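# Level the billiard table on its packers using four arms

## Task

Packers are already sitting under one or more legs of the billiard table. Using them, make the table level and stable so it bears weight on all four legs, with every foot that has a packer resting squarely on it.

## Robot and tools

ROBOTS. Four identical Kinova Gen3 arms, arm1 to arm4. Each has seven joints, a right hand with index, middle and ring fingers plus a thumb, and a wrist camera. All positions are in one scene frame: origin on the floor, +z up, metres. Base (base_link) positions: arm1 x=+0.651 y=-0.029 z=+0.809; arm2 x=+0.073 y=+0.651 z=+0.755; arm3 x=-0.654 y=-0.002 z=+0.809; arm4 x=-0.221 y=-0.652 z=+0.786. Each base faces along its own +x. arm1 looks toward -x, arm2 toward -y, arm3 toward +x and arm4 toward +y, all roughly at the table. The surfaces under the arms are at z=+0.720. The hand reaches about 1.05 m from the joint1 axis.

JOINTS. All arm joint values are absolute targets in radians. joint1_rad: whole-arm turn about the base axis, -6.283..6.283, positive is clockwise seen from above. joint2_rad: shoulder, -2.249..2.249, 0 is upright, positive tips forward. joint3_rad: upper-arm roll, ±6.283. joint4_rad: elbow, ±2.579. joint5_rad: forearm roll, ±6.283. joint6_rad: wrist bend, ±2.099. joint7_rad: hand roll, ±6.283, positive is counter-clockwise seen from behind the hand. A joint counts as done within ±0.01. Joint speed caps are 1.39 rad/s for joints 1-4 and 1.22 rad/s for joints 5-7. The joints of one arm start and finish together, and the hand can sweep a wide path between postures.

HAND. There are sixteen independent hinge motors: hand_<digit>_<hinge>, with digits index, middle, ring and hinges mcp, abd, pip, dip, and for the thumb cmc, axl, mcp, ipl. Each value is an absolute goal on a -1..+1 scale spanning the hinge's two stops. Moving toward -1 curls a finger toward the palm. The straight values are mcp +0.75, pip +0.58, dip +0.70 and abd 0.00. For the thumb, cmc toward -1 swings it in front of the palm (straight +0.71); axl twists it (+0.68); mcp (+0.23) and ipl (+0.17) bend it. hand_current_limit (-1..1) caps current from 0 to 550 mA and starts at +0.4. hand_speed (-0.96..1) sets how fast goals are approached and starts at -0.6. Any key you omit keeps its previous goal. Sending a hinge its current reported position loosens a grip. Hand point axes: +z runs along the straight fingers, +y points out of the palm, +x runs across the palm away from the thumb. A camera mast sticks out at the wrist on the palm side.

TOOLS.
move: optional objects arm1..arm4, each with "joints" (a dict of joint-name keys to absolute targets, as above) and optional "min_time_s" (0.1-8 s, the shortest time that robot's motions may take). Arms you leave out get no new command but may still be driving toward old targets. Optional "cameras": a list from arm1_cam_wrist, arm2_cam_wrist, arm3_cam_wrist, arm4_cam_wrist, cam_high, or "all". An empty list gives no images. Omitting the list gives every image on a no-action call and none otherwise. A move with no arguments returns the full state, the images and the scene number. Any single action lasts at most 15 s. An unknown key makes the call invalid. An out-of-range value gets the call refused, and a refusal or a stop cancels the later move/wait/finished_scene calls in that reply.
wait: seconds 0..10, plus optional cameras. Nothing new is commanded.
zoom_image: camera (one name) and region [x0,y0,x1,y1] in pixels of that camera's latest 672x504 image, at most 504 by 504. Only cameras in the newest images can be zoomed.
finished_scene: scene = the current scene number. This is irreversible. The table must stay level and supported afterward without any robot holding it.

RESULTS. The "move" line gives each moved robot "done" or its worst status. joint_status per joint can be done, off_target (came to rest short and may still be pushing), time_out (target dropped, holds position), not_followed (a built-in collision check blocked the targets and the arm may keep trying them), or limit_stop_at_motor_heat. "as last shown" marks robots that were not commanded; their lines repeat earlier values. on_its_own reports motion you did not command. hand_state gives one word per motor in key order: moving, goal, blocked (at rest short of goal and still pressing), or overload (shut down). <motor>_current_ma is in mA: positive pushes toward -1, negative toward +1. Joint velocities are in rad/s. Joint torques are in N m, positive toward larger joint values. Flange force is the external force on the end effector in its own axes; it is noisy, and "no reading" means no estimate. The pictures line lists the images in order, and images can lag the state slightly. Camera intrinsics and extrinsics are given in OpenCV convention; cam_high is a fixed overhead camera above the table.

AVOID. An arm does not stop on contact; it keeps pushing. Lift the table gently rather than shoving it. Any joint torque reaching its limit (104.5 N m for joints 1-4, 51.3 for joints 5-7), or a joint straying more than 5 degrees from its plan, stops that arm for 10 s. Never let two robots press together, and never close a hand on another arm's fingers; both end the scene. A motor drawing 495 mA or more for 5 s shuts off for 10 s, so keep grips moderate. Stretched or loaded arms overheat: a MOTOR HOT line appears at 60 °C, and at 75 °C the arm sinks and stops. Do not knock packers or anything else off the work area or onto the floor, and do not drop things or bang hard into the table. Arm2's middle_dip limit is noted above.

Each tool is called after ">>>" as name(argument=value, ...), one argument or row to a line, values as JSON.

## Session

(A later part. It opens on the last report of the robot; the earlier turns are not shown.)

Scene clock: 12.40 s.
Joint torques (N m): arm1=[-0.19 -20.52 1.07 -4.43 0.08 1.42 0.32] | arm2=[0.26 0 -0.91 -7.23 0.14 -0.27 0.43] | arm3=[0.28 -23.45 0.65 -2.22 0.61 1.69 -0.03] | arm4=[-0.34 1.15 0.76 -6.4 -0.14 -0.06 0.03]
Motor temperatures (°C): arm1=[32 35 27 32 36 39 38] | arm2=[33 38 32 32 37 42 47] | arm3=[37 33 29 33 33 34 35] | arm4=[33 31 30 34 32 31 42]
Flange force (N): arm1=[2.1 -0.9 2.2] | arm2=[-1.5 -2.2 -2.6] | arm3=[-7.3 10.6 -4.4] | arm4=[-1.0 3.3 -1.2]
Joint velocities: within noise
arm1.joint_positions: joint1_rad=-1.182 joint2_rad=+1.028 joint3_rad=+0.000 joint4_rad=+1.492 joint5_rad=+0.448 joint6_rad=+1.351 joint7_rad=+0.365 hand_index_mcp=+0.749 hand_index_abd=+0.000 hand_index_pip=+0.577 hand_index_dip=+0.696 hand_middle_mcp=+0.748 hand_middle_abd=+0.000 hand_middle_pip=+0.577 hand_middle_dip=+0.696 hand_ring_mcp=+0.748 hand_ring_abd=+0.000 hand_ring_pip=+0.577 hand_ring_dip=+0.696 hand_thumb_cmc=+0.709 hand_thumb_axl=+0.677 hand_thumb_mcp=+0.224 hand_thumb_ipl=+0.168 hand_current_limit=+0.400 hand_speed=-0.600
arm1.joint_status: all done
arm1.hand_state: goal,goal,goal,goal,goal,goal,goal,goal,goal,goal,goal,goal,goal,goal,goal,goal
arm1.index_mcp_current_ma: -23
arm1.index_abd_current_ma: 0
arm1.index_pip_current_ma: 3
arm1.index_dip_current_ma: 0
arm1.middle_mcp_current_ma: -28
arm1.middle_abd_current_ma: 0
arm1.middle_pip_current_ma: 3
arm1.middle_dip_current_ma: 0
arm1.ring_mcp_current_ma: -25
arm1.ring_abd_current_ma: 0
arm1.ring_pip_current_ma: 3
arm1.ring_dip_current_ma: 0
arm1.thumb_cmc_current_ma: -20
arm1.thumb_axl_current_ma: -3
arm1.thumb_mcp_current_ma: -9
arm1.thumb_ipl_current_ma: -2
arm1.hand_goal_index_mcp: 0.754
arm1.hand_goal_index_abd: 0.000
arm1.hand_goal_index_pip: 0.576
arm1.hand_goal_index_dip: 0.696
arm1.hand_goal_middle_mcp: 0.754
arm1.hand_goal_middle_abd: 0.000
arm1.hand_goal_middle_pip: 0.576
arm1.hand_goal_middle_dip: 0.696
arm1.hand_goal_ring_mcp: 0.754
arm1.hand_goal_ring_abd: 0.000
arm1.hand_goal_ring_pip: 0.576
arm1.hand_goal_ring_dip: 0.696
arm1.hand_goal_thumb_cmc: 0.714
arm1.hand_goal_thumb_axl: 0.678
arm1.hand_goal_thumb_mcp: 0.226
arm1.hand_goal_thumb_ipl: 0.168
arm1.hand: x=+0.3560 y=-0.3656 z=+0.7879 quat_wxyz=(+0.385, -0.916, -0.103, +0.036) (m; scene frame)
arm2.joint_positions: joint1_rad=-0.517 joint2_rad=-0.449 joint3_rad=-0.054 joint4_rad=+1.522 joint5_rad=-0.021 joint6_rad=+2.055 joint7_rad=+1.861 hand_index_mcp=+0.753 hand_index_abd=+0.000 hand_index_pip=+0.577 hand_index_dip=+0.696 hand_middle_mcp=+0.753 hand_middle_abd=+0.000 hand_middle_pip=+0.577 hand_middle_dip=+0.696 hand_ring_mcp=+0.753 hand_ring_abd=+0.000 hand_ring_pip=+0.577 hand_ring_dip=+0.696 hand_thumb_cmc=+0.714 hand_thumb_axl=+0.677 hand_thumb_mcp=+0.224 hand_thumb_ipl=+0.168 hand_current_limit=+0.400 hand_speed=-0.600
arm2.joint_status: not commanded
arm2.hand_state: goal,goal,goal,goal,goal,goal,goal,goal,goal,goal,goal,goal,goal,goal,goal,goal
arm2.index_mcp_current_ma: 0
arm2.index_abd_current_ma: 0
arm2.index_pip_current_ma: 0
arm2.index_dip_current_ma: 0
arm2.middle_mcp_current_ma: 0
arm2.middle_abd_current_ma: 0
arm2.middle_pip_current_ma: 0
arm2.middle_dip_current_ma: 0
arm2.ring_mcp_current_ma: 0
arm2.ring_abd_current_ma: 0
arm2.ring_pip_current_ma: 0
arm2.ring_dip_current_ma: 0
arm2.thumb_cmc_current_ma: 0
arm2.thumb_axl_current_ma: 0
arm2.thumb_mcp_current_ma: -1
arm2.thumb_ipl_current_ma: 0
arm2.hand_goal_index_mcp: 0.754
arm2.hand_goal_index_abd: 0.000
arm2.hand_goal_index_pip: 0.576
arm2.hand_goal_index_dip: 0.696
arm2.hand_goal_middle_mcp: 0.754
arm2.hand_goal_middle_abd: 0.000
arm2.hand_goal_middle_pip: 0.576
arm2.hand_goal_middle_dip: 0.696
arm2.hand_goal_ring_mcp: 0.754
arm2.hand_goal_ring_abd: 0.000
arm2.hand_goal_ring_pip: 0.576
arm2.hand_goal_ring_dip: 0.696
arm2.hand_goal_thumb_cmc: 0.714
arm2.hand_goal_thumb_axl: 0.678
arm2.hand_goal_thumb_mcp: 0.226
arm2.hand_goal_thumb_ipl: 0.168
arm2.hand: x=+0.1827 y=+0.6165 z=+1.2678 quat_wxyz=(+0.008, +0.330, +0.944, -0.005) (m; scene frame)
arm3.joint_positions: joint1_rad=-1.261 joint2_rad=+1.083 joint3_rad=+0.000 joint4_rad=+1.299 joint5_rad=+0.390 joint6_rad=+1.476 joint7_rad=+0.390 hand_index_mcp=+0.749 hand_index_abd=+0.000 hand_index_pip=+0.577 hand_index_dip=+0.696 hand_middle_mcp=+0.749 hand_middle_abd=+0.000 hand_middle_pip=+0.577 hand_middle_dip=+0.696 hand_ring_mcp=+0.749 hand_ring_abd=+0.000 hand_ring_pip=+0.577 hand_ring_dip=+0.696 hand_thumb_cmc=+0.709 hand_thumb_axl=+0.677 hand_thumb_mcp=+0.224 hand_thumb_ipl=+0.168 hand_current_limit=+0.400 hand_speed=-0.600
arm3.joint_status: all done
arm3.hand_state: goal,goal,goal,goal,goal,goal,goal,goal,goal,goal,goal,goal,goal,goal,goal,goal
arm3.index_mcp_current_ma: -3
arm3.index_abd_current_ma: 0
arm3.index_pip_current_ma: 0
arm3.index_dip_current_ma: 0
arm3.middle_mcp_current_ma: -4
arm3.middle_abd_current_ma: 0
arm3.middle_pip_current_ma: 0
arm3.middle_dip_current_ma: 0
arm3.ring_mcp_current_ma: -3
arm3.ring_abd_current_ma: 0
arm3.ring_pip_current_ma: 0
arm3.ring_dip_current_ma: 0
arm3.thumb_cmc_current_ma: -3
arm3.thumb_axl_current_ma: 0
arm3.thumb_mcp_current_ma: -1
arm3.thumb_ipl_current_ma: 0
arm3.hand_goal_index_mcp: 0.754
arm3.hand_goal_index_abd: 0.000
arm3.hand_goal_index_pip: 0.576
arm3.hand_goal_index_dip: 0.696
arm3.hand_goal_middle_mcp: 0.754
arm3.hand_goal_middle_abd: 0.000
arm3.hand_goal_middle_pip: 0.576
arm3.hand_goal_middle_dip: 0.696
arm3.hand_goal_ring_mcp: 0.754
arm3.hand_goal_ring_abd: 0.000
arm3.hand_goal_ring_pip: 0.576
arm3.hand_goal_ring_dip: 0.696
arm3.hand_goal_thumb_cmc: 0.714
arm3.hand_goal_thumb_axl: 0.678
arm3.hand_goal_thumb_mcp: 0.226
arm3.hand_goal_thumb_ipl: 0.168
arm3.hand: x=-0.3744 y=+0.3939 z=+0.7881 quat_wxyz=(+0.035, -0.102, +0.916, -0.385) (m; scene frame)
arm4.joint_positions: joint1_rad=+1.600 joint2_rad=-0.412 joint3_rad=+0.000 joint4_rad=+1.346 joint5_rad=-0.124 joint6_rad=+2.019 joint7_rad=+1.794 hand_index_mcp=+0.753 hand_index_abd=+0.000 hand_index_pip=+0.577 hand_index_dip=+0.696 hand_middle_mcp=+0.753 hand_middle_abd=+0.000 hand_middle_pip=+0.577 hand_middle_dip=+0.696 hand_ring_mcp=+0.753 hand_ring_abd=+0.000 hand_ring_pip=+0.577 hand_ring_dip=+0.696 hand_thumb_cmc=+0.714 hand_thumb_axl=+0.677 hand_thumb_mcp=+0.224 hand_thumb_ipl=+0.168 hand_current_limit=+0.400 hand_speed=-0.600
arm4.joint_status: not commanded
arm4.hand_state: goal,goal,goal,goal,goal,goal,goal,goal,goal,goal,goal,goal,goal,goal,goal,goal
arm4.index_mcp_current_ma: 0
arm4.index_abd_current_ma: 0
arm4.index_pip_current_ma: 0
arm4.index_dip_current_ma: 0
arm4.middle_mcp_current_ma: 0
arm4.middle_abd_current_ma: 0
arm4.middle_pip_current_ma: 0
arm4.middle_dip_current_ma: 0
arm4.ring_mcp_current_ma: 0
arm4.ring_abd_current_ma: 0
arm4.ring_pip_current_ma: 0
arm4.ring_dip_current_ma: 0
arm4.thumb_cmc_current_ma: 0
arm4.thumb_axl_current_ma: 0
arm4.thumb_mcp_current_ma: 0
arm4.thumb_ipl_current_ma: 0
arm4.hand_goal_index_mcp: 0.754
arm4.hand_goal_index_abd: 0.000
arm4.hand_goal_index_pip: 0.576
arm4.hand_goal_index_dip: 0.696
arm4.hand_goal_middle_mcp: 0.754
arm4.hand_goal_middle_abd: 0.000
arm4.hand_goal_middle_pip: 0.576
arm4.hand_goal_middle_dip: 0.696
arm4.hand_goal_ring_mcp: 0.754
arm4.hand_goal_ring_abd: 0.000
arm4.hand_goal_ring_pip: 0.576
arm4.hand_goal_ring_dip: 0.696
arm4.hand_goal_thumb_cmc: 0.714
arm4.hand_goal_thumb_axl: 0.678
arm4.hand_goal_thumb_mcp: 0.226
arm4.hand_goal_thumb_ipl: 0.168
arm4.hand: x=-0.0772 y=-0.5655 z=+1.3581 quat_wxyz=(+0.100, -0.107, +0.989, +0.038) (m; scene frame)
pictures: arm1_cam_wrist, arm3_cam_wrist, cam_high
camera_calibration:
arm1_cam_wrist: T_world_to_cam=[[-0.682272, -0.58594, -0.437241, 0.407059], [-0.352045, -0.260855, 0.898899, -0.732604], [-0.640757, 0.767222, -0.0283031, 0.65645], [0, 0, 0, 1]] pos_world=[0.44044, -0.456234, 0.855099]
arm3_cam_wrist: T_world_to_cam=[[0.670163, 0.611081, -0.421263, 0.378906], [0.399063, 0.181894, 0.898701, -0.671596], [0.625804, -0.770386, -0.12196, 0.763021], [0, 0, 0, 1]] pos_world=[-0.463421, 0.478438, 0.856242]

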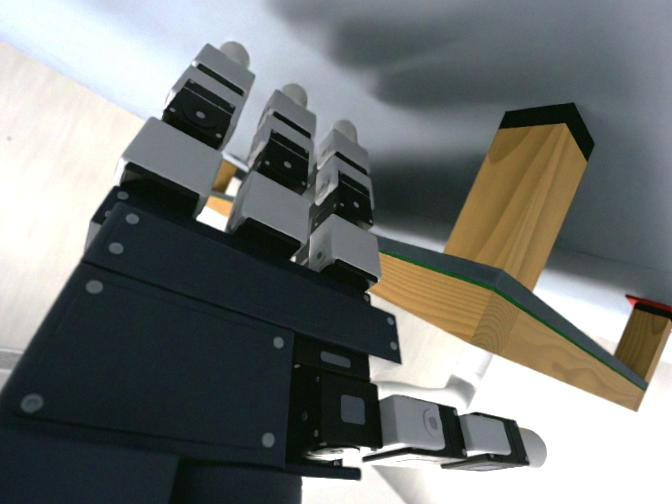

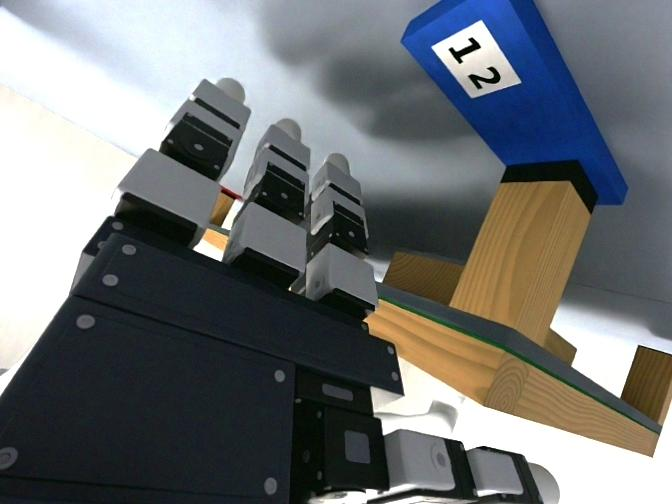

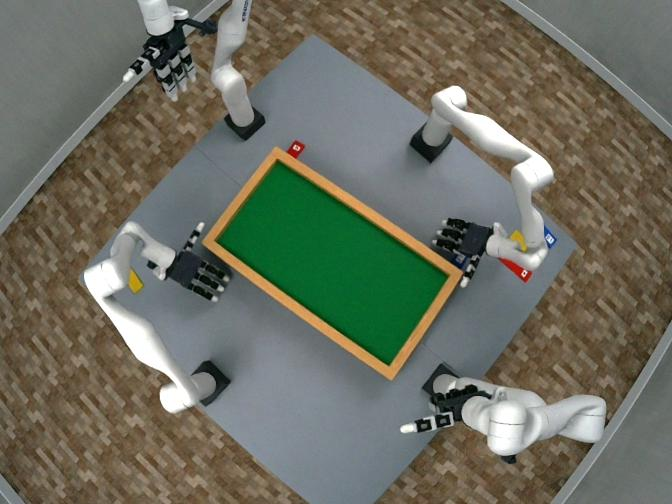

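>>> move(
  arm1={"joints":{"joint2_rad":-0.2},"min_time_s":2.2},
  arm3={"joints":{"joint2_rad":-0.2},"min_time_s":2.2},
)

>>> move(
  arm1={"joints":{"joint1_rad":0.7565,"joint4_rad":1.9416,"joint5_rad":2.431,"joint6_rad":0.5371,"joint7_rad":0.3073},"min_time_s":3},
  arm3={"joints":{"joint1_rad":0.6373,"joint4_rad":2.1354,"joint5_rad":2.4643,"joint6_rad":0.6683,"joint7_rad":0.1471},"min_time_s":3},
)

>>> move(
  arm1={"joints":{"joint2_rad":0.871},"min_time_s":2.2},
  arm3={"joints":{"joint2_rad":0.8524},"min_time_s":2.2},
  cameras=["arm1_cam_wrist","arm3_cam_wrist"],
)

Scene clock: 16.77 s.
Joint torques (N m): arm1=[0.03 -5.85 -0.7 -10.69 0.53 -1.88 0.28] | arm2=[0.25 -0.09 -0.77 -7.33 0.16 -0.36 0.43] | arm3=[0.26 -7.24 -0.98 -7.1 0.84 -1.65 -0.04] | arm4=[-0.48 1.22 0.74 -6.28 -0.15 -0.09 0.01]
Motor temperatures (°C): arm1=[32 35 27 32 36 39 38] | arm2=[33 38 32 32 37 42 47] | arm3=[37 33 29 33 33 34 35] | arm4=[33 31 30 34 32 31 42]
Flange force (N): arm1=[3.9 -1.4 1.7] | arm2=[-1.7 -1.7 -2.6] | arm3=[-8.3 9.2 -3.7] | arm4=[-1.0 3.3 -1.7]
move: arm1 done; arm3 done
Joint velocities: within noise
arm1.joint_positions: joint1_rad=-1.182 joint2_rad=-0.200 joint3_rad=+0.000 joint4_rad=+1.492 joint5_rad=+0.448 joint6_rad=+1.351 joint7_rad=+0.365 hand_index_mcp=+0.753 hand_index_abd=+0.000 hand_index_pip=+0.577 hand_index_dip=+0.696 hand_middle_mcp=+0.753 hand_middle_abd=+0.000 hand_middle_pip=+0.577 hand_middle_dip=+0.696 hand_ring_mcp=+0.753 hand_ring_abd=+0.000 hand_ring_pip=+0.577 hand_ring_dip=+0.696 hand_thumb_cmc=+0.714 hand_thumb_axl=+0.677 hand_thumb_mcp=+0.224 hand_thumb_ipl=+0.168 hand_current_limit=+0.400 hand_speed=-0.600
arm1.joint_status: all done
arm1.hand_state: goal,goal,goal,goal,goal,goal,goal,goal,goal,goal,goal,goal,goal,goal,goal,goal
arm1.index_mcp_current_ma: -2
arm1.index_abd_current_ma: 0
arm1.index_pip_current_ma: 3
arm1.index_dip_current_ma: 0
arm1.middle_mcp_current_ma: -3
arm1.middle_abd_current_ma: 0
arm1.middle_pip_current_ma: 3
arm1.middle_dip_current_ma: 0
arm1.ring_mcp_current_ma: -3
arm1.ring_abd_current_ma: 0
arm1.ring_pip_current_ma: 2
arm1.ring_dip_current_ma: 0
arm1.thumb_cmc_current_ma: 2
arm1.thumb_axl_current_ma: -3
arm1.thumb_mcp_current_ma: -9
arm1.thumb_ipl_current_ma: -2
arm1.hand_goal_index_mcp: 0.754
arm1.hand_goal_index_abd: 0.000
arm1.hand_goal_index_pip: 0.576
arm1.hand_goal_index_dip: 0.696
arm1.hand_goal_middle_mcp: 0.754
arm1.hand_goal_middle_abd: 0.000
arm1.hand_goal_middle_pip: 0.576
arm1.hand_goal_middle_dip: 0.696
arm1.hand_goal_ring_mcp: 0.754
arm1.hand_goal_ring_abd: 0.000
arm1.hand_goal_ring_pip: 0.576
arm1.hand_goal_ring_dip: 0.696
arm1.hand_goal_thumb_cmc: 0.714
arm1.hand_goal_thumb_axl: 0.678
arm1.hand_goal_thumb_mcp: 0.226
arm1.hand_goal_thumb_ipl: 0.168
arm1.hand: x=+0.3473 y=-0.3633 z=+1.3940 quat_wxyz=(-0.145, -0.945, +0.031, +0.292) (m; scene frame)
arm2, arm4: as last shown
arm3.joint_positions: joint1_rad=-1.261 joint2_rad=-0.200 joint3_rad=+0.000 joint4_rad=+1.299 joint5_rad=+0.390 joint6_rad=+1.476 joint7_rad=+0.390 hand_index_mcp=+0.754 hand_index_abd=+0.000 hand_index_pip=+0.577 hand_index_dip=+0.696 hand_middle_mcp=+0.754 hand_middle_abd=+0.000 hand_middle_pip=+0.577 hand_middle_dip=+0.696 hand_ring_mcp=+0.754 hand_ring_abd=+0.000 hand_ring_pip=+0.577 hand_ring_dip=+0.696 hand_thumb_cmc=+0.715 hand_thumb_axl=+0.677 hand_thumb_mcp=+0.224 hand_thumb_ipl=+0.168 hand_current_limit=+0.400 hand_speed=-0.600
arm3.joint_status: all done
arm3.hand_state: goal,goal,goal,goal,goal,goal,goal,goal,goal,goal,goal,goal,goal,goal,goal,goal
arm3.index_mcp_current_ma: 0
arm3.index_abd_current_ma: 0
arm3.index_pip_current_ma: 0
arm3.index_dip_current_ma: 0
arm3.middle_mcp_current_ma: 0
arm3.middle_abd_current_ma: 0
arm3.middle_pip_current_ma: 0
arm3.middle_dip_current_ma: 0
arm3.ring_mcp_current_ma: 0
arm3.ring_abd_current_ma: 0
arm3.ring_pip_current_ma: 0
arm3.ring_dip_current_ma: 0
arm3.thumb_cmc_current_ma: 0
arm3.thumb_axl_current_ma: 0
arm3.thumb_mcp_current_ma: -1
arm3.thumb_ipl_current_ma: 0
arm3.hand_goal_index_mcp: 0.754
arm3.hand_goal_index_abd: 0.000
arm3.hand_goal_index_pip: 0.576
arm3.hand_goal_index_dip: 0.696
arm3.hand_goal_middle_mcp: 0.754
arm3.hand_goal_middle_abd: 0.000
arm3.hand_goal_middle_pip: 0.576
arm3.hand_goal_middle_dip: 0.696
arm3.hand_goal_ring_mcp: 0.754
arm3.hand_goal_ring_abd: 0.000
arm3.hand_goal_ring_pip: 0.576
arm3.hand_goal_ring_dip: 0.696
arm3.hand_goal_thumb_cmc: 0.714
arm3.hand_goal_thumb_axl: 0.678
arm3.hand_goal_thumb_mcp: 0.226
arm3.hand_goal_thumb_ipl: 0.168
arm3.hand: x=-0.3877 y=+0.3544 z=+1.4549 quat_wxyz=(+0.275, +0.019, +0.943, +0.184) (m; scene frame)
pictures: none

Scene clock: 20.17 s.
Joint torques (N m): arm1=[0.1 -7.88 -0.46 -12.16 0.31 1.64 0.3] | arm2=[0.3 -0.06 -0.79 -7.17 0.18 -0.35 0.43] | arm3=[0.31 -8.67 -0.93 -8.66 0.89 2.11 -0.06] | arm4=[-0.46 1.21 0.76 -6.27 -0.16 -0.09 -0.01]
Motor temperatures (°C): arm1=[32 35 27 32 36 39 38] | arm2=[33 38 32 32 36 42 47] | arm3=[37 33 29 33 33 34 35] | arm4=[33 31 30 34 32 31 42]
Flange force (N): arm1=[7.4 6.6 -0.7] | arm2=[-1.7 -1.8 -3.1] | arm3=[-0.5 0.8 9.6] | arm4=[-1.1 3.3 -1.8]
move: arm1 done; arm3 done
Joint velocities: within noise
arm1.joint_positions: joint1_rad=+0.756 joint2_rad=-0.200 joint3_rad=+0.000 joint4_rad=+1.942 joint5_rad=+2.431 joint6_rad=+0.537 joint7_rad=+0.307 hand_index_mcp=+0.748 hand_index_abd=-0.001 hand_index_pip=+0.577 hand_index_dip=+0.696 hand_middle_mcp=+0.747 hand_middle_abd=-0.001 hand_middle_pip=+0.577 hand_middle_dip=+0.696 hand_ring_mcp=+0.748 hand_ring_abd=-0.001 hand_ring_pip=+0.576 hand_ring_dip=+0.696 hand_thumb_cmc=+0.708 hand_thumb_axl=+0.677 hand_thumb_mcp=+0.225 hand_thumb_ipl=+0.168 hand_current_limit=+0.400 hand_speed=-0.600
arm1.joint_status: all done
arm1.hand_state: goal,goal,goal,goal,goal,goal,goal,goal,goal,goal,goal,goal,goal,goal,goal,goal
arm1.index_mcp_current_ma: -26
arm1.index_abd_current_ma: -5
arm1.index_pip_current_ma: 2
arm1.index_dip_current_ma: 0
arm1.middle_mcp_current_ma: -31
arm1.middle_abd_current_ma: -4
arm1.middle_pip_current_ma: 2
arm1.middle_dip_current_ma: 0
arm1.ring_mcp_current_ma: -28
arm1.ring_abd_current_ma: -4
arm1.ring_pip_current_ma: 2
arm1.ring_dip_current_ma: 0
arm1.thumb_cmc_current_ma: -26
arm1.thumb_axl_current_ma: -3
arm1.thumb_mcp_current_ma: -6
arm1.thumb_ipl_current_ma: -2
arm1.hand_goal_index_mcp: 0.754
arm1.hand_goal_index_abd: 0.000
arm1.hand_goal_index_pip: 0.576
arm1.hand_goal_index_dip: 0.696
arm1.hand_goal_middle_mcp: 0.754
arm1.hand_goal_middle_abd: 0.000
arm1.hand_goal_middle_pip: 0.576
arm1.hand_goal_middle_dip: 0.696
arm1.hand_goal_ring_mcp: 0.754
arm1.hand_goal_ring_abd: 0.000
arm1.hand_goal_ring_pip: 0.576
arm1.hand_goal_ring_dip: 0.696
arm1.hand_goal_thumb_cmc: 0.714
arm1.hand_goal_thumb_axl: 0.678
arm1.hand_goal_thumb_mcp: 0.226
arm1.hand_goal_thumb_ipl: 0.168
arm1.hand: x=+0.3191 y=+0.4125 z=+1.4483 quat_wxyz=(+0.711, -0.624, -0.009, +0.323) (m; scene frame)
arm2, arm4: as last shown
arm3.joint_positions: joint1_rad=+0.637 joint2_rad=-0.200 joint3_rad=+0.000 joint4_rad=+2.135 joint5_rad=+2.464 joint6_rad=+0.668 joint7_rad=+0.147 hand_index_mcp=+0.749 hand_index_abd=-0.001 hand_index_pip=+0.576 hand_index_dip=+0.696 hand_middle_mcp=+0.748 hand_middle_abd=-0.001 hand_middle_pip=+0.577 hand_middle_dip=+0.696 hand_ring_mcp=+0.749 hand_ring_abd=-0.001 hand_ring_pip=+0.577 hand_ring_dip=+0.696 hand_thumb_cmc=+0.708 hand_thumb_axl=+0.677 hand_thumb_mcp=+0.225 hand_thumb_ipl=+0.168 hand_current_limit=+0.400 hand_speed=-0.600
arm3.joint_status: all done
arm3.hand_state: goal,goal,goal,goal,goal,goal,goal,goal,goal,goal,goal,goal,goal,goal,goal,goal
arm3.index_mcp_current_ma: -4
arm3.index_abd_current_ma: 0
arm3.index_pip_current_ma: 0
arm3.index_dip_current_ma: 0
arm3.middle_mcp_current_ma: -4
arm3.middle_abd_current_ma: 0
arm3.middle_pip_current_ma: 0
arm3.middle_dip_current_ma: 0
arm3.ring_mcp_current_ma: -4
arm3.ring_abd_current_ma: 0
arm3.ring_pip_current_ma: 0
arm3.ring_dip_current_ma: 0
arm3.thumb_cmc_current_ma: -4
arm3.thumb_axl_current_ma: 0
arm3.thumb_mcp_current_ma: -1
arm3.thumb_ipl_current_ma: 0
arm3.hand_goal_index_mcp: 0.754
arm3.hand_goal_index_abd: 0.000
arm3.hand_goal_index_pip: 0.576
arm3.hand_goal_index_dip: 0.696
arm3.hand_goal_middle_mcp: 0.754
arm3.hand_goal_middle_abd: 0.000
arm3.hand_goal_middle_pip: 0.576
arm3.hand_goal_middle_dip: 0.696
arm3.hand_goal_ring_mcp: 0.754
arm3.hand_goal_ring_abd: 0.000
arm3.hand_goal_ring_pip: 0.576
arm3.hand_goal_ring_dip: 0.696
arm3.hand_goal_thumb_cmc: 0.714
arm3.hand_goal_thumb_axl: 0.678
arm3.hand_goal_thumb_mcp: 0.226
arm3.hand_goal_thumb_ipl: 0.168
arm3.hand: x=-0.3081 y=-0.3959 z=+1.3830 quat_wxyz=(+0.357, +0.000, +0.643, -0.678) (m; scene frame)
pictures: none

Scene clock: 24.80 s.
Joint torques (N m): arm1=[0.07 -11.39 -0.2 -11.76 0.24 1.82 0.28] | arm2=[0.25 -0.08 -0.86 -7.3 0.18 -0.22 0.43] | arm3=[0.43 -19.81 0.52 -1.17 0.05 1.79 -0.03] | arm4=[-0.35 1.13 0.83 -6.37 -0.21 -0.12 0.06]
Motor temperatures (°C): arm1=[32 35 27 32 36 39 38] | arm2=[33 38 32 32 36 42 47] | arm3=[37 33 29 33 33 34 35] | arm4=[33 31 30 34 32 31 42]
Flange force (N): arm1=[6.9 6.8 -0.5] | arm2=[-1.8 -2.0 -2.3] | arm3=[-4.2 0.7 9.0] | arm4=[-1.2 3.6 -1.5]
move: arm1 time_out; arm3 done
Joint velocities: within noise
arm1.joint_positions: joint1_rad=+0.757 joint2_rad=-0.003 joint3_rad=+0.000 joint4_rad=+1.942 joint5_rad=+2.431 joint6_rad=+0.537 joint7_rad=+0.307 hand_index_mcp=+0.744 hand_index_abd=-0.001 hand_index_pip=+0.575 hand_index_dip=+0.696 hand_middle_mcp=+0.743 hand_middle_abd=-0.001 hand_middle_pip=+0.575 hand_middle_dip=+0.696 hand_ring_mcp=+0.744 hand_ring_abd=-0.001 hand_ring_pip=+0.575 hand_ring_dip=+0.696 hand_thumb_cmc=+0.704 hand_thumb_axl=+0.677 hand_thumb_mcp=+0.225 hand_thumb_ipl=+0.168 hand_current_limit=+0.400 hand_speed=-0.600
arm1.joint_status: joint2_rad time_out (moved +0.197 of +1.071)
arm1.hand_state: goal,goal,goal,goal,goal,goal,goal,goal,goal,goal,goal,goal,goal,goal,goal,goal
arm1.index_mcp_current_ma: -44
arm1.index_abd_current_ma: -5
arm1.index_pip_current_ma: -3
arm1.index_dip_current_ma: 0
arm1.middle_mcp_current_ma: -53
arm1.middle_abd_current_ma: -4
arm1.middle_pip_current_ma: -3
arm1.middle_dip_current_ma: 0
arm1.ring_mcp_current_ma: -48
arm1.ring_abd_current_ma: -4
arm1.ring_pip_current_ma: -2
arm1.ring_dip_current_ma: 0
arm1.thumb_cmc_current_ma: -42
arm1.thumb_axl_current_ma: -3
arm1.thumb_mcp_current_ma: -5
arm1.thumb_ipl_current_ma: -2
arm1.hand_goal_index_mcp: 0.754
arm1.hand_goal_index_abd: 0.000
arm1.hand_goal_index_pip: 0.576
arm1.hand_goal_index_dip: 0.696
arm1.hand_goal_middle_mcp: 0.754
arm1.hand_goal_middle_abd: 0.000
arm1.hand_goal_middle_pip: 0.576
arm1.hand_goal_middle_dip: 0.696
arm1.hand_goal_ring_mcp: 0.754
arm1.hand_goal_ring_abd: 0.000
arm1.hand_goal_ring_pip: 0.576
arm1.hand_goal_ring_dip: 0.696
arm1.hand_goal_thumb_cmc: 0.714
arm1.hand_goal_thumb_axl: 0.678
arm1.hand_goal_thumb_mcp: 0.226
arm1.hand_goal_thumb_ipl: 0.168
arm1.hand: x=+0.2770 y=+0.4538 z=+1.3353 quat_wxyz=(+0.664, -0.693, -0.037, +0.279) (m; scene frame)
arm2.joint_positions: joint1_rad=-0.517 joint2_rad=-0.449 joint3_rad=-0.054 joint4_rad=+1.522 joint5_rad=-0.021 joint6_rad=+2.055 joint7_rad=+1.861 hand_index_mcp=+0.753 hand_index_abd=+0.000 hand_index_pip=+0.577 hand_index_dip=+0.696 hand_middle_mcp=+0.753 hand_middle_abd=+0.000 hand_middle_pip=+0.577 hand_middle_dip=+0.696 hand_ring_mcp=+0.753 hand_ring_abd=+0.000 hand_ring_pip=+0.577 hand_ring_dip=+0.696 hand_thumb_cmc=+0.714 hand_thumb_axl=+0.677 hand_thumb_mcp=+0.224 hand_thumb_ipl=+0.168 hand_current_limit=+0.400 hand_speed=-0.600
arm2.joint_status: not commanded
arm2.hand_state: goal,goal,goal,goal,goal,goal,goal,goal,goal,goal,goal,goal,goal,goal,goal,goal
arm2.index_mcp_current_ma: 0
arm2.index_abd_current_ma: 0
arm2.index_pip_current_ma: 0
arm2.index_dip_current_ma: 0
arm2.middle_mcp_current_ma: 0
arm2.middle_abd_current_ma: 0
arm2.middle_pip_current_ma: 0
arm2.middle_dip_current_ma: 0
arm2.ring_mcp_current_ma: 0
arm2.ring_abd_current_ma: 0
arm2.ring_pip_current_ma: 0
arm2.ring_dip_current_ma: 0
arm2.thumb_cmc_current_ma: 0
arm2.thumb_axl_current_ma: 0
arm2.thumb_mcp_current_ma: -1
arm2.thumb_ipl_current_ma: 0
arm2.hand_goal_index_mcp: 0.754
arm2.hand_goal_index_abd: 0.000
arm2.hand_goal_index_pip: 0.576
arm2.hand_goal_index_dip: 0.696
arm2.hand_goal_middle_mcp: 0.754
arm2.hand_goal_middle_abd: 0.000
arm2.hand_goal_middle_pip: 0.576
arm2.hand_goal_middle_dip: 0.696
arm2.hand_goal_ring_mcp: 0.754
arm2.hand_goal_ring_abd: 0.000
arm2.hand_goal_ring_pip: 0.576
arm2.hand_goal_ring_dip: 0.696
arm2.hand_goal_thumb_cmc: 0.714
arm2.hand_goal_thumb_axl: 0.678
arm2.hand_goal_thumb_mcp: 0.226
arm2.hand_goal_thumb_ipl: 0.168
arm2.hand: x=+0.1827 y=+0.6165 z=+1.2678 quat_wxyz=(+0.008, +0.330, +0.944, -0.005) (m; scene frame)
arm3.joint_positions: joint1_rad=+0.637 joint2_rad=+0.852 joint3_rad=+0.000 joint4_rad=+2.135 joint5_rad=+2.464 joint6_rad=+0.668 joint7_rad=+0.147 hand_index_mcp=+0.748 hand_index_abd=-0.001 hand_index_pip=+0.576 hand_index_dip=+0.696 hand_middle_mcp=+0.748 hand_middle_abd=-0.001 hand_middle_pip=+0.576 hand_middle_dip=+0.696 hand_ring_mcp=+0.748 hand_ring_abd=-0.001 hand_ring_pip=+0.576 hand_ring_dip=+0.696 hand_thumb_cmc=+0.708 hand_thumb_axl=+0.677 hand_thumb_mcp=+0.225 hand_thumb_ipl=+0.168 hand_current_limit=+0.400 hand_speed=-0.600
arm3.joint_status: all done
arm3.hand_state: goal,goal,goal,goal,goal,goal,goal,goal,goal,goal,goal,goal,goal,goal,goal,goal
arm3.index_mcp_current_ma: -5
arm3.index_abd_current_ma: 0
arm3.index_pip_current_ma: 0
arm3.index_dip_current_ma: 0
arm3.middle_mcp_current_ma: -5
arm3.middle_abd_current_ma: 0
arm3.middle_pip_current_ma: 0
arm3.middle_dip_current_ma: 0
arm3.ring_mcp_current_ma: -5
arm3.ring_abd_current_ma: 0
arm3.ring_pip_current_ma: 0
arm3.ring_dip_current_ma: 0
arm3.thumb_cmc_current_ma: -4
arm3.thumb_axl_current_ma: 0
arm3.thumb_mcp_current_ma: -1
arm3.thumb_ipl_current_ma: 0
arm3.hand_goal_index_mcp: 0.754
arm3.hand_goal_index_abd: 0.000
arm3.hand_goal_index_pip: 0.576
arm3.hand_goal_index_dip: 0.696
arm3.hand_goal_middle_mcp: 0.754
arm3.hand_goal_middle_abd: 0.000
arm3.hand_goal_middle_pip: 0.576
arm3.hand_goal_middle_dip: 0.696
arm3.hand_goal_ring_mcp: 0.754
arm3.hand_goal_ring_abd: 0.000
arm3.hand_goal_ring_pip: 0.576
arm3.hand_goal_ring_dip: 0.696
arm3.hand_goal_thumb_cmc: 0.714
arm3.hand_goal_thumb_axl: 0.678
arm3.hand_goal_thumb_mcp: 0.226
arm3.hand_goal_thumb_ipl: 0.168
arm3.hand: x=-0.3180 y=-0.3921 z=+0.7883 quat_wxyz=(+0.056, -0.150, +0.910, -0.384) (m; scene frame)
arm4: as last shown
pictures: arm1_cam_wrist, arm3_cam_wrist
joint command not followed: on one or more control steps a check withheld the commanded joint targets of the arm1 arm, and it was not sent them on those steps.
cause: the commanded joint targets, or the way to them, would bring a part of the robot too close to another arm (this arm's hand and the arm2 arm's hand, 52 mm apart when this arm was first held).
camera_calibration:
arm1_cam_wrist: T_world_to_cam=[[-0.86269, -0.409927, -0.296186, 0.854352], [0.170495, -0.787111, 0.59278, -0.535869], [-0.476127, 0.460887, 0.748923, -0.951819], [0, 0, 0, 1]] pos_world=[0.375218, 0.367115, 1.28354]
arm3_cam_wrist: T_world_to_cam=[[0.602672, 0.677649, -0.421401, 0.826241], [0.377132, 0.223511, 0.898785, -0.54208], [0.703248, -0.700596, -0.120859, 0.173316], [0, 0, 0, 1]] pos_world=[-0.415401, -0.317316, 0.856339]

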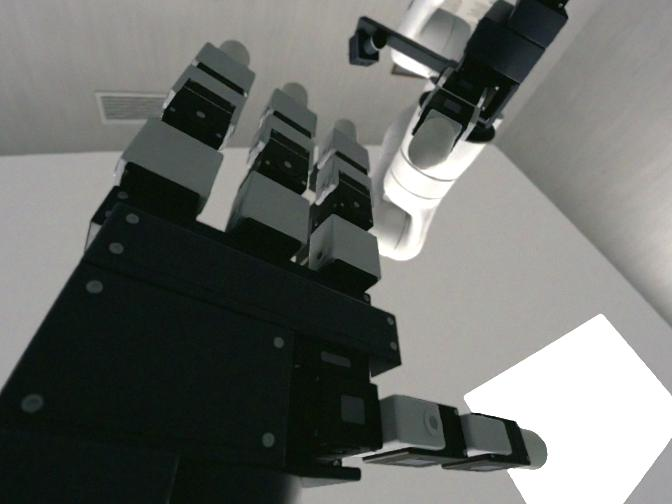

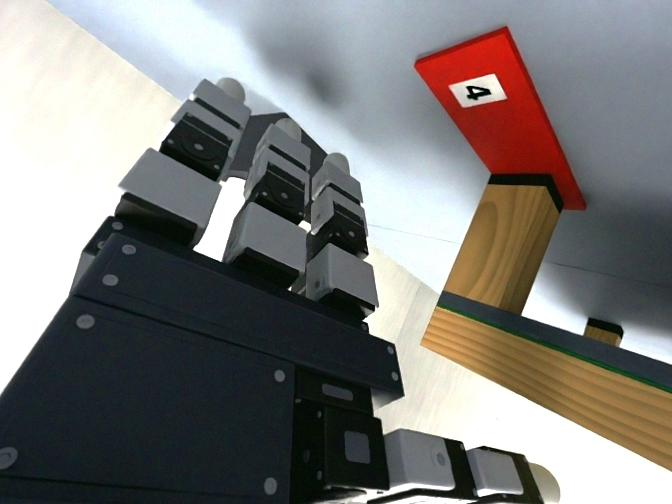

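>>> zoom_image(
  camera="arm3_cam_wrist",
  region=[480, 150, 600, 240],
)

>>> zoom_image(
  camera="arm3_cam_wrist",
  region=[572, 300, 652, 360],
)

>>> move(
  arm2={"joints":{"joint1_rad":-2.0},"min_time_s":2},
)

>>> move(
  arm1={"joints":{"joint2_rad":0.871},"min_time_s":2.2},
  arm3={"joints":{"joint2_rad":-0.2},"min_time_s":2.2},
  cameras=["arm1_cam_wrist","cam_high"],
)

>>> zoom_image(
  camera="arm1_cam_wrist",
  region=[440, 60, 640, 260],
)

Scaled by 4.200 from the camera's 672x504 image, which has a finer 960x720 frame.

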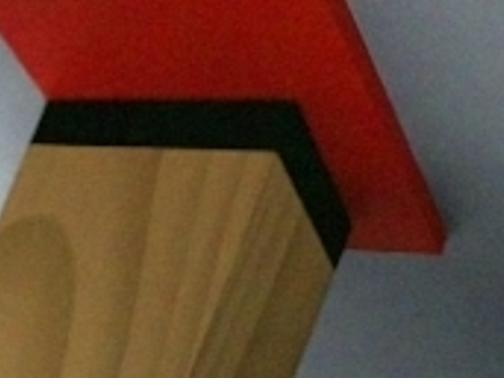

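Scaled by 6.300 from the camera's 672x504 image, which has a finer 960x720 frame.

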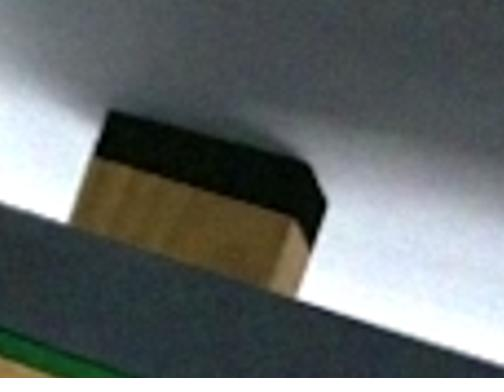

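Scene clock: 27.90 s.
Joint torques (N m): arm1=[0.09 -11.37 -0.22 -11.78 0.24 1.84 0.28] | arm2=[0.2 -0.09 -0.97 -7.28 0.22 -0.28 0.49] | arm3=[0.39 -19.81 0.54 -1.15 0.04 1.82 -0.06] | arm4=[-0.51 1.16 0.82 -6.35 -0.18 -0.11 0]
Motor temperatures (°C): arm1=[32 35 27 32 36 39 38] | arm2=[33 38 32 32 36 41 47] | arm3=[37 33 29 33 33 34 35] | arm4=[33 31 30 34 32 31 42]
Flange force (N): arm1=[6.9 6.7 -0.7] | arm2=[-1.6 -2.4 -2.5] | arm3=[-4.1 0.5 9.0] | arm4=[-1.1 3.5 -1.5]
move: arm2 done
Joint velocities: within noise
arm1, arm3, arm4: as last shown
arm1.joint_positions: joint1_rad=+0.757 joint2_rad=-0.003 joint3_rad=+0.000 joint4_rad=+1.942 joint5_rad=+2.431 joint6_rad=+0.537 joint7_rad=+0.307 hand_index_mcp=+0.744 hand_index_abd=-0.001 hand_index_pip=+0.575 hand_index_dip=+0.696 hand_middle_mcp=+0.743 hand_middle_abd=-0.001 hand_middle_pip=+0.575 hand_middle_dip=+0.696 hand_ring_mcp=+0.747 hand_ring_abd=-0.002 hand_ring_pip=+0.576 hand_ring_dip=+0.696 hand_thumb_cmc=+0.704 hand_thumb_axl=+0.677 hand_thumb_mcp=+0.225 hand_thumb_ipl=+0.168 hand_current_limit=+0.400 hand_speed=-0.600
arm1.ring_mcp_current_ma: -31
arm1.ring_abd_current_ma: -6
arm1.ring_pip_current_ma: 1
arm2.joint_positions: joint1_rad=-2.000 joint2_rad=-0.449 joint3_rad=-0.054 joint4_rad=+1.522 joint5_rad=-0.021 joint6_rad=+2.055 joint7_rad=+1.861 hand_index_mcp=+0.753 hand_index_abd=+0.000 hand_index_pip=+0.577 hand_index_dip=+0.696 hand_middle_mcp=+0.753 hand_middle_abd=+0.000 hand_middle_pip=+0.577 hand_middle_dip=+0.696 hand_ring_mcp=+0.753 hand_ring_abd=+0.000 hand_ring_pip=+0.577 hand_ring_dip=+0.696 hand_thumb_cmc=+0.716 hand_thumb_axl=+0.677 hand_thumb_mcp=+0.221 hand_thumb_ipl=+0.167 hand_current_limit=+0.400 hand_speed=-0.600
arm2.joint_status: all done
arm2.hand_state: goal,goal,goal,goal,goal,goal,goal,goal,goal,goal,goal,goal,goal,goal,goal,goal
arm2.index_mcp_current_ma: 0
arm2.index_abd_current_ma: 0
arm2.index_pip_current_ma: 0
arm2.index_dip_current_ma: 0
arm2.middle_mcp_current_ma: 0
arm2.middle_abd_current_ma: 0
arm2.middle_pip_current_ma: 0
arm2.middle_dip_current_ma: 0
arm2.ring_mcp_current_ma: 0
arm2.ring_abd_current_ma: 0
arm2.ring_pip_current_ma: 0
arm2.ring_dip_current_ma: 0
arm2.thumb_cmc_current_ma: 1
arm2.thumb_axl_current_ma: 0
arm2.thumb_mcp_current_ma: -4
arm2.thumb_ipl_current_ma: 0
arm2.hand_goal_index_mcp: 0.754
arm2.hand_goal_index_abd: 0.000
arm2.hand_goal_index_pip: 0.576
arm2.hand_goal_index_dip: 0.696
arm2.hand_goal_middle_mcp: 0.754
arm2.hand_goal_middle_abd: 0.000
arm2.hand_goal_middle_pip: 0.576
arm2.hand_goal_middle_dip: 0.696
arm2.hand_goal_ring_mcp: 0.754
arm2.hand_goal_ring_abd: 0.000
arm2.hand_goal_ring_pip: 0.576
arm2.hand_goal_ring_dip: 0.696
arm2.hand_goal_thumb_cmc: 0.714
arm2.hand_goal_thumb_axl: 0.678
arm2.hand_goal_thumb_mcp: 0.226
arm2.hand_goal_thumb_ipl: 0.168
arm2.hand: x=+0.1145 y=+0.7625 z=+1.2670 quat_wxyz=(+0.010, -0.394, +0.919, -0.004) (m; scene frame)
pictures: none

Scene clock: 30.47 s.
Joint torques (N m): arm1=[0.1 -20.08 0.86 -5.56 -0.3 1.47 0.28] | arm2=[0.3 -0.02 -0.87 -7.21 0.17 -0.27 0.48] | arm3=[0.34 -8.63 -0.86 -8.68 0.88 2.1 -0.06] | arm4=[-0.42 1.16 0.67 -6.3 -0.12 -0.06 -0.02]
Motor temperatures (°C): arm1=[32 35 27 32 36 39 38] | arm2=[33 38 32 32 36 41 47] | arm3=[37 33 29 33 33 34 35] | arm4=[33 31 30 34 32 31 42]
Flange force (N): arm1=[3.4 6.0 -1.0] | arm2=[-1.6 -2.2 -2.7] | arm3=[-0.6 0.8 9.4] | arm4=[-1.1 2.9 -1.6]
move: arm1 done; arm3 done
Joint velocities: within noise
arm1.joint_positions: joint1_rad=+0.757 joint2_rad=+0.871 joint3_rad=+0.000 joint4_rad=+1.942 joint5_rad=+2.431 joint6_rad=+0.537 joint7_rad=+0.307 hand_index_mcp=+0.744 hand_index_abd=-0.001 hand_index_pip=+0.575 hand_index_dip=+0.696 hand_middle_mcp=+0.743 hand_middle_abd=-0.001 hand_middle_pip=+0.575 hand_middle_dip=+0.696 hand_ring_mcp=+0.747 hand_ring_abd=-0.002 hand_ring_pip=+0.576 hand_ring_dip=+0.696 hand_thumb_cmc=+0.704 hand_thumb_axl=+0.677 hand_thumb_mcp=+0.225 hand_thumb_ipl=+0.168 hand_current_limit=+0.400 hand_speed=-0.600
arm1.joint_status: all done
arm1.hand_state: goal,goal,goal,goal,goal,goal,goal,goal,goal,goal,goal,goal,goal,goal,goal,goal
arm1.index_mcp_current_ma: -44
arm1.index_abd_current_ma: -5
arm1.index_pip_current_ma: -3
arm1.index_dip_current_ma: 0
arm1.middle_mcp_current_ma: -53
arm1.middle_abd_current_ma: -4
arm1.middle_pip_current_ma: -3
arm1.middle_dip_current_ma: 0
arm1.ring_mcp_current_ma: -33
arm1.ring_abd_current_ma: -6
arm1.ring_pip_current_ma: 1
arm1.ring_dip_current_ma: 0
arm1.thumb_cmc_current_ma: -42
arm1.thumb_axl_current_ma: -3
arm1.thumb_mcp_current_ma: -5
arm1.thumb_ipl_current_ma: -2
arm1.hand_goal_index_mcp: 0.754
arm1.hand_goal_index_abd: 0.000
arm1.hand_goal_index_pip: 0.576
arm1.hand_goal_index_dip: 0.696
arm1.hand_goal_middle_mcp: 0.754
arm1.hand_goal_middle_abd: 0.000
arm1.hand_goal_middle_pip: 0.576
arm1.hand_goal_middle_dip: 0.696
arm1.hand_goal_ring_mcp: 0.754
arm1.hand_goal_ring_abd: 0.000
arm1.hand_goal_ring_pip: 0.576
arm1.hand_goal_ring_dip: 0.696
arm1.hand_goal_thumb_cmc: 0.714
arm1.hand_goal_thumb_axl: 0.678
arm1.hand_goal_thumb_mcp: 0.226
arm1.hand_goal_thumb_ipl: 0.168
arm1.hand: x=+0.2971 y=+0.4319 z=+0.7884 quat_wxyz=(+0.384, -0.909, -0.151, +0.056) (m; scene frame)
arm2, arm4: as last shown
arm3.joint_positions: joint1_rad=+0.637 joint2_rad=-0.200 joint3_rad=+0.000 joint4_rad=+2.135 joint5_rad=+2.464 joint6_rad=+0.668 joint7_rad=+0.147 hand_index_mcp=+0.748 hand_index_abd=-0.001 hand_index_pip=+0.576 hand_index_dip=+0.696 hand_middle_mcp=+0.748 hand_middle_abd=-0.001 hand_middle_pip=+0.576 hand_middle_dip=+0.696 hand_ring_mcp=+0.748 hand_ring_abd=-0.001 hand_ring_pip=+0.576 hand_ring_dip=+0.696 hand_thumb_cmc=+0.708 hand_thumb_axl=+0.677 hand_thumb_mcp=+0.225 hand_thumb_ipl=+0.168 hand_current_limit=+0.400 hand_speed=-0.600
arm3.joint_status: all done
arm3.hand_state: goal,goal,goal,goal,goal,goal,goal,goal,goal,goal,goal,goal,goal,goal,goal,goal
arm3.index_mcp_current_ma: -5
arm3.index_abd_current_ma: 0
arm3.index_pip_current_ma: 0
arm3.index_dip_current_ma: 0
arm3.middle_mcp_current_ma: -5
arm3.middle_abd_current_ma: 0
arm3.middle_pip_current_ma: 0
arm3.middle_dip_current_ma: 0
arm3.ring_mcp_current_ma: -5
arm3.ring_abd_current_ma: 0
arm3.ring_pip_current_ma: 0
arm3.ring_dip_current_ma: 0
arm3.thumb_cmc_current_ma: -4
arm3.thumb_axl_current_ma: 0
arm3.thumb_mcp_current_ma: -1
arm3.thumb_ipl_current_ma: 0
arm3.hand_goal_index_mcp: 0.754
arm3.hand_goal_index_abd: 0.000
arm3.hand_goal_index_pip: 0.576
arm3.hand_goal_index_dip: 0.696
arm3.hand_goal_middle_mcp: 0.754
arm3.hand_goal_middle_abd: 0.000
arm3.hand_goal_middle_pip: 0.576
arm3.hand_goal_middle_dip: 0.696
arm3.hand_goal_ring_mcp: 0.754
arm3.hand_goal_ring_abd: 0.000
arm3.hand_goal_ring_pip: 0.576
arm3.hand_goal_ring_dip: 0.696
arm3.hand_goal_thumb_cmc: 0.714
arm3.hand_goal_thumb_axl: 0.678
arm3.hand_goal_thumb_mcp: 0.226
arm3.hand_goal_thumb_ipl: 0.168
arm3.hand: x=-0.3081 y=-0.3959 z=+1.3830 quat_wxyz=(+0.357, +0.000, +0.643, -0.678) (m; scene frame)
pictures: arm1_cam_wrist, cam_high
camera_calibration:
arm1_cam_wrist: T_world_to_cam=[[-0.61738, -0.653027, -0.438632, 0.845125], [-0.323118, -0.297871, 0.898258, -0.537921], [-0.717242, 0.696297, -0.0271045, 0.0592378], [0, 0, 0, 1]] pos_world=[0.390439, 0.350411, 0.855496]

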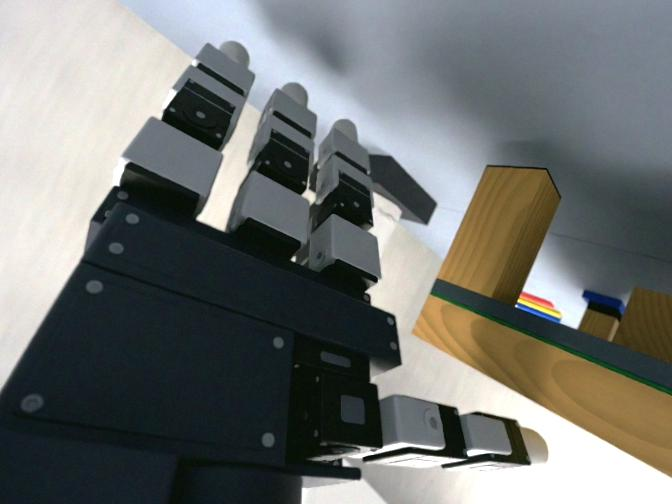

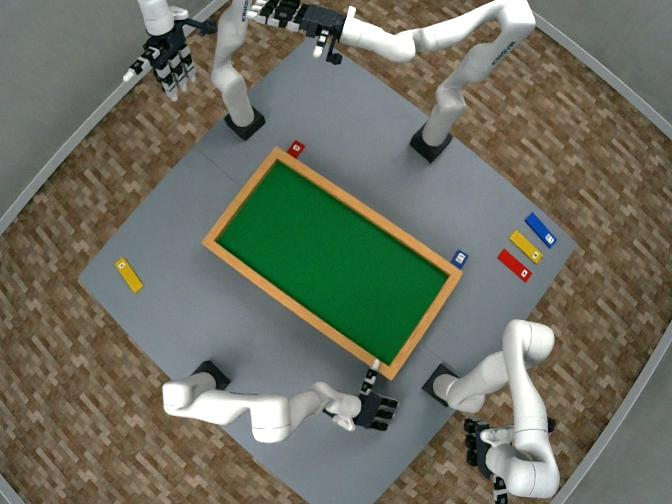

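Scaled by 2.520 from the camera's 672x504 image, which has a finer 960x720 frame.

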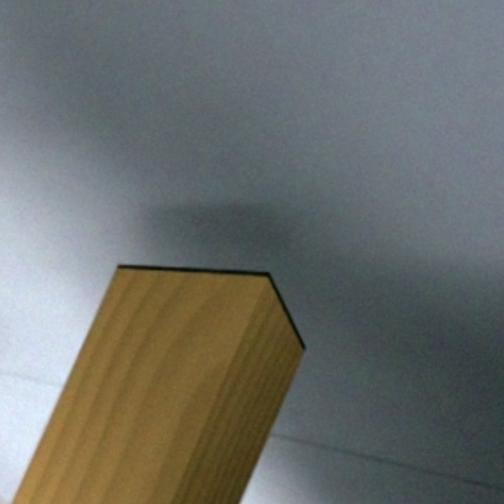

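>>> move(
  arm1={"joints":{"joint2_rad":-0.2},"min_time_s":2.2},
  arm3={"joints":{"joint1_rad":-0.905,"joint4_rad":1.873,"joint5_rad":0.001,"joint6_rad":0.590,"joint7_rad":0.848,"hand_index_mcp":0.548,"hand_index_pip":0.358,"hand_index_dip":0.478,"hand_middle_mcp":0.548,"hand_middle_pip":0.358,"hand_middle_dip":0.478,"hand_ring_mcp":0.137,"hand_ring_pip":-0.08,"hand_ring_dip":0.26},"min_time_s":3},
  cameras=["cam_high"],
)

Scene clock: 49.57 s.
Joint torques (N m): arm1=[0.1 -7.87 -0.5 -12.19 0.33 1.67 0.33] | arm2=[0.17 -0.06 -0.77 -7.23 0.19 -0.29 0.37] | arm3=[0.28 -8.89 -0.75 -8.78 -0.22 -2.3 -0.14] | arm4=[-0.51 1.24 0.69 -6.29 -0.19 -0.08 0.05]
Motor temperatures (°C): arm1=[32 35 27 32 36 39 38] | arm2=[33 37 32 32 36 41 47] | arm3=[37 33 29 33 33 34 35] | arm4=[33 31 30 34 32 31 42]
Flange force (N): arm1=[7.6 6.6 -0.7] | arm2=[-1.7 -2.2 -2.8] | arm3=[-9.0 3.6 3.3] | arm4=[-1.0 3.3 -1.7]
move: arm1 done; arm3 done
Joint velocities: within noise
arm1.joint_positions: joint1_rad=+0.757 joint2_rad=-0.200 joint3_rad=+0.000 joint4_rad=+1.942 joint5_rad=+2.431 joint6_rad=+0.537 joint7_rad=+0.307 hand_index_mcp=+0.744 hand_index_abd=-0.001 hand_index_pip=+0.575 hand_index_dip=+0.696 hand_middle_mcp=+0.743 hand_middle_abd=-0.001 hand_middle_pip=+0.575 hand_middle_dip=+0.696 hand_ring_mcp=+0.747 hand_ring_abd=-0.002 hand_ring_pip=+0.576 hand_ring_dip=+0.696 hand_thumb_cmc=+0.704 hand_thumb_axl=+0.677 hand_thumb_mcp=+0.225 hand_thumb_ipl=+0.168 hand_current_limit=+0.400 hand_speed=-0.600
arm1.joint_status: all done
arm1.hand_state: goal,goal,goal,goal,goal,goal,goal,goal,goal,goal,goal,goal,goal,goal,goal,goal
arm1.index_mcp_current_ma: -44
arm1.index_abd_current_ma: -5
arm1.index_pip_current_ma: -3
arm1.index_dip_current_ma: 0
arm1.middle_mcp_current_ma: -53
arm1.middle_abd_current_ma: -4
arm1.middle_pip_current_ma: -3
arm1.middle_dip_current_ma: 0
arm1.ring_mcp_current_ma: -33
arm1.ring_abd_current_ma: -6
arm1.ring_pip_current_ma: 1
arm1.ring_dip_current_ma: 0
arm1.thumb_cmc_current_ma: -42
arm1.thumb_axl_current_ma: -3
arm1.thumb_mcp_current_ma: -5
arm1.thumb_ipl_current_ma: -2
arm1.hand_goal_index_mcp: 0.754
arm1.hand_goal_index_abd: 0.000
arm1.hand_goal_index_pip: 0.576
arm1.hand_goal_index_dip: 0.696
arm1.hand_goal_middle_mcp: 0.754
arm1.hand_goal_middle_abd: 0.000
arm1.hand_goal_middle_pip: 0.576
arm1.hand_goal_middle_dip: 0.696
arm1.hand_goal_ring_mcp: 0.754
arm1.hand_goal_ring_abd: 0.000
arm1.hand_goal_ring_pip: 0.576
arm1.hand_goal_ring_dip: 0.696
arm1.hand_goal_thumb_cmc: 0.714
arm1.hand_goal_thumb_axl: 0.678
arm1.hand_goal_thumb_mcp: 0.226
arm1.hand_goal_thumb_ipl: 0.168
arm1.hand: x=+0.3192 y=+0.4125 z=+1.4484 quat_wxyz=(+0.711, -0.624, -0.009, +0.323) (m; scene frame)
arm2, arm4: as last shown
arm3.joint_positions: joint1_rad=-0.905 joint2_rad=-0.200 joint3_rad=+0.000 joint4_rad=+1.873 joint5_rad=+0.001 joint6_rad=+0.590 joint7_rad=+0.848 hand_index_mcp=+0.551 hand_index_abd=-0.001 hand_index_pip=+0.359 hand_index_dip=+0.480 hand_middle_mcp=+0.551 hand_middle_abd=-0.001 hand_middle_pip=+0.359 hand_middle_dip=+0.480 hand_ring_mcp=+0.143 hand_ring_abd=-0.001 hand_ring_pip=-0.078 hand_ring_dip=+0.263 hand_thumb_cmc=+0.716 hand_thumb_axl=+0.677 hand_thumb_mcp=+0.225 hand_thumb_ipl=+0.168 hand_current_limit=+0.400 hand_speed=-0.600
arm3.joint_status: all done
arm3.hand_state: goal,goal,goal,goal,goal,goal,goal,goal,goal,goal,goal,goal,goal,goal,goal,goal
arm3.index_mcp_current_ma: 2
arm3.index_abd_current_ma: 0
arm3.index_pip_current_ma: 0
arm3.index_dip_current_ma: 1
arm3.middle_mcp_current_ma: 2
arm3.middle_abd_current_ma: 0
arm3.middle_pip_current_ma: 0
arm3.middle_dip_current_ma: 1
arm3.ring_mcp_current_ma: 3
arm3.ring_abd_current_ma: 0
arm3.ring_pip_current_ma: 1
arm3.ring_dip_current_ma: 1
arm3.thumb_cmc_current_ma: 1
arm3.thumb_axl_current_ma: 0
arm3.thumb_mcp_current_ma: -1
arm3.thumb_ipl_current_ma: 0
arm3.hand_goal_index_mcp: 0.548
arm3.hand_goal_index_abd: 0.000
arm3.hand_goal_index_pip: 0.358
arm3.hand_goal_index_dip: 0.478
arm3.hand_goal_middle_mcp: 0.548
arm3.hand_goal_middle_abd: 0.000
arm3.hand_goal_middle_pip: 0.358
arm3.hand_goal_middle_dip: 0.478
arm3.hand_goal_ring_mcp: 0.138
arm3.hand_goal_ring_abd: 0.000
arm3.hand_goal_ring_pip: -0.080
arm3.hand_goal_ring_dip: 0.260
arm3.hand_goal_thumb_cmc: 0.714
arm3.hand_goal_thumb_axl: 0.678
arm3.hand_goal_thumb_mcp: 0.226
arm3.hand_goal_thumb_ipl: 0.168
arm3.hand: x=-0.3395 y=+0.4005 z=+1.3353 quat_wxyz=(+0.297, -0.063, +0.904, +0.301) (m; scene frame)
pictures: cam_high

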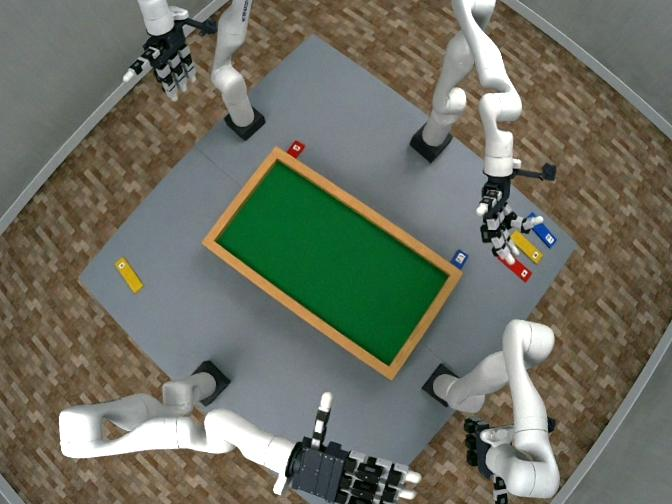

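>>> zoom_image(
  camera="cam_high",
  region=[430, 140, 590, 300],
)

Scaled by 3.150 from the camera's 672x504 image, which has a finer 960x720 frame.

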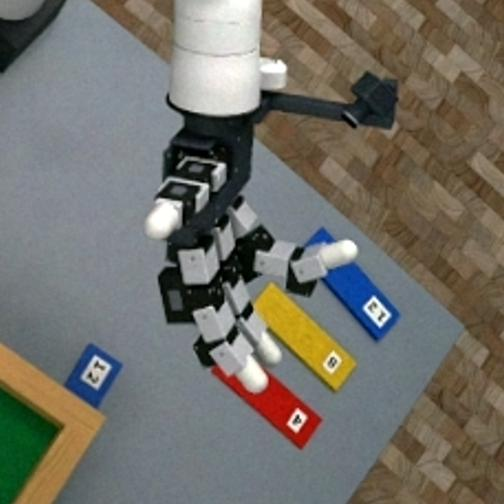

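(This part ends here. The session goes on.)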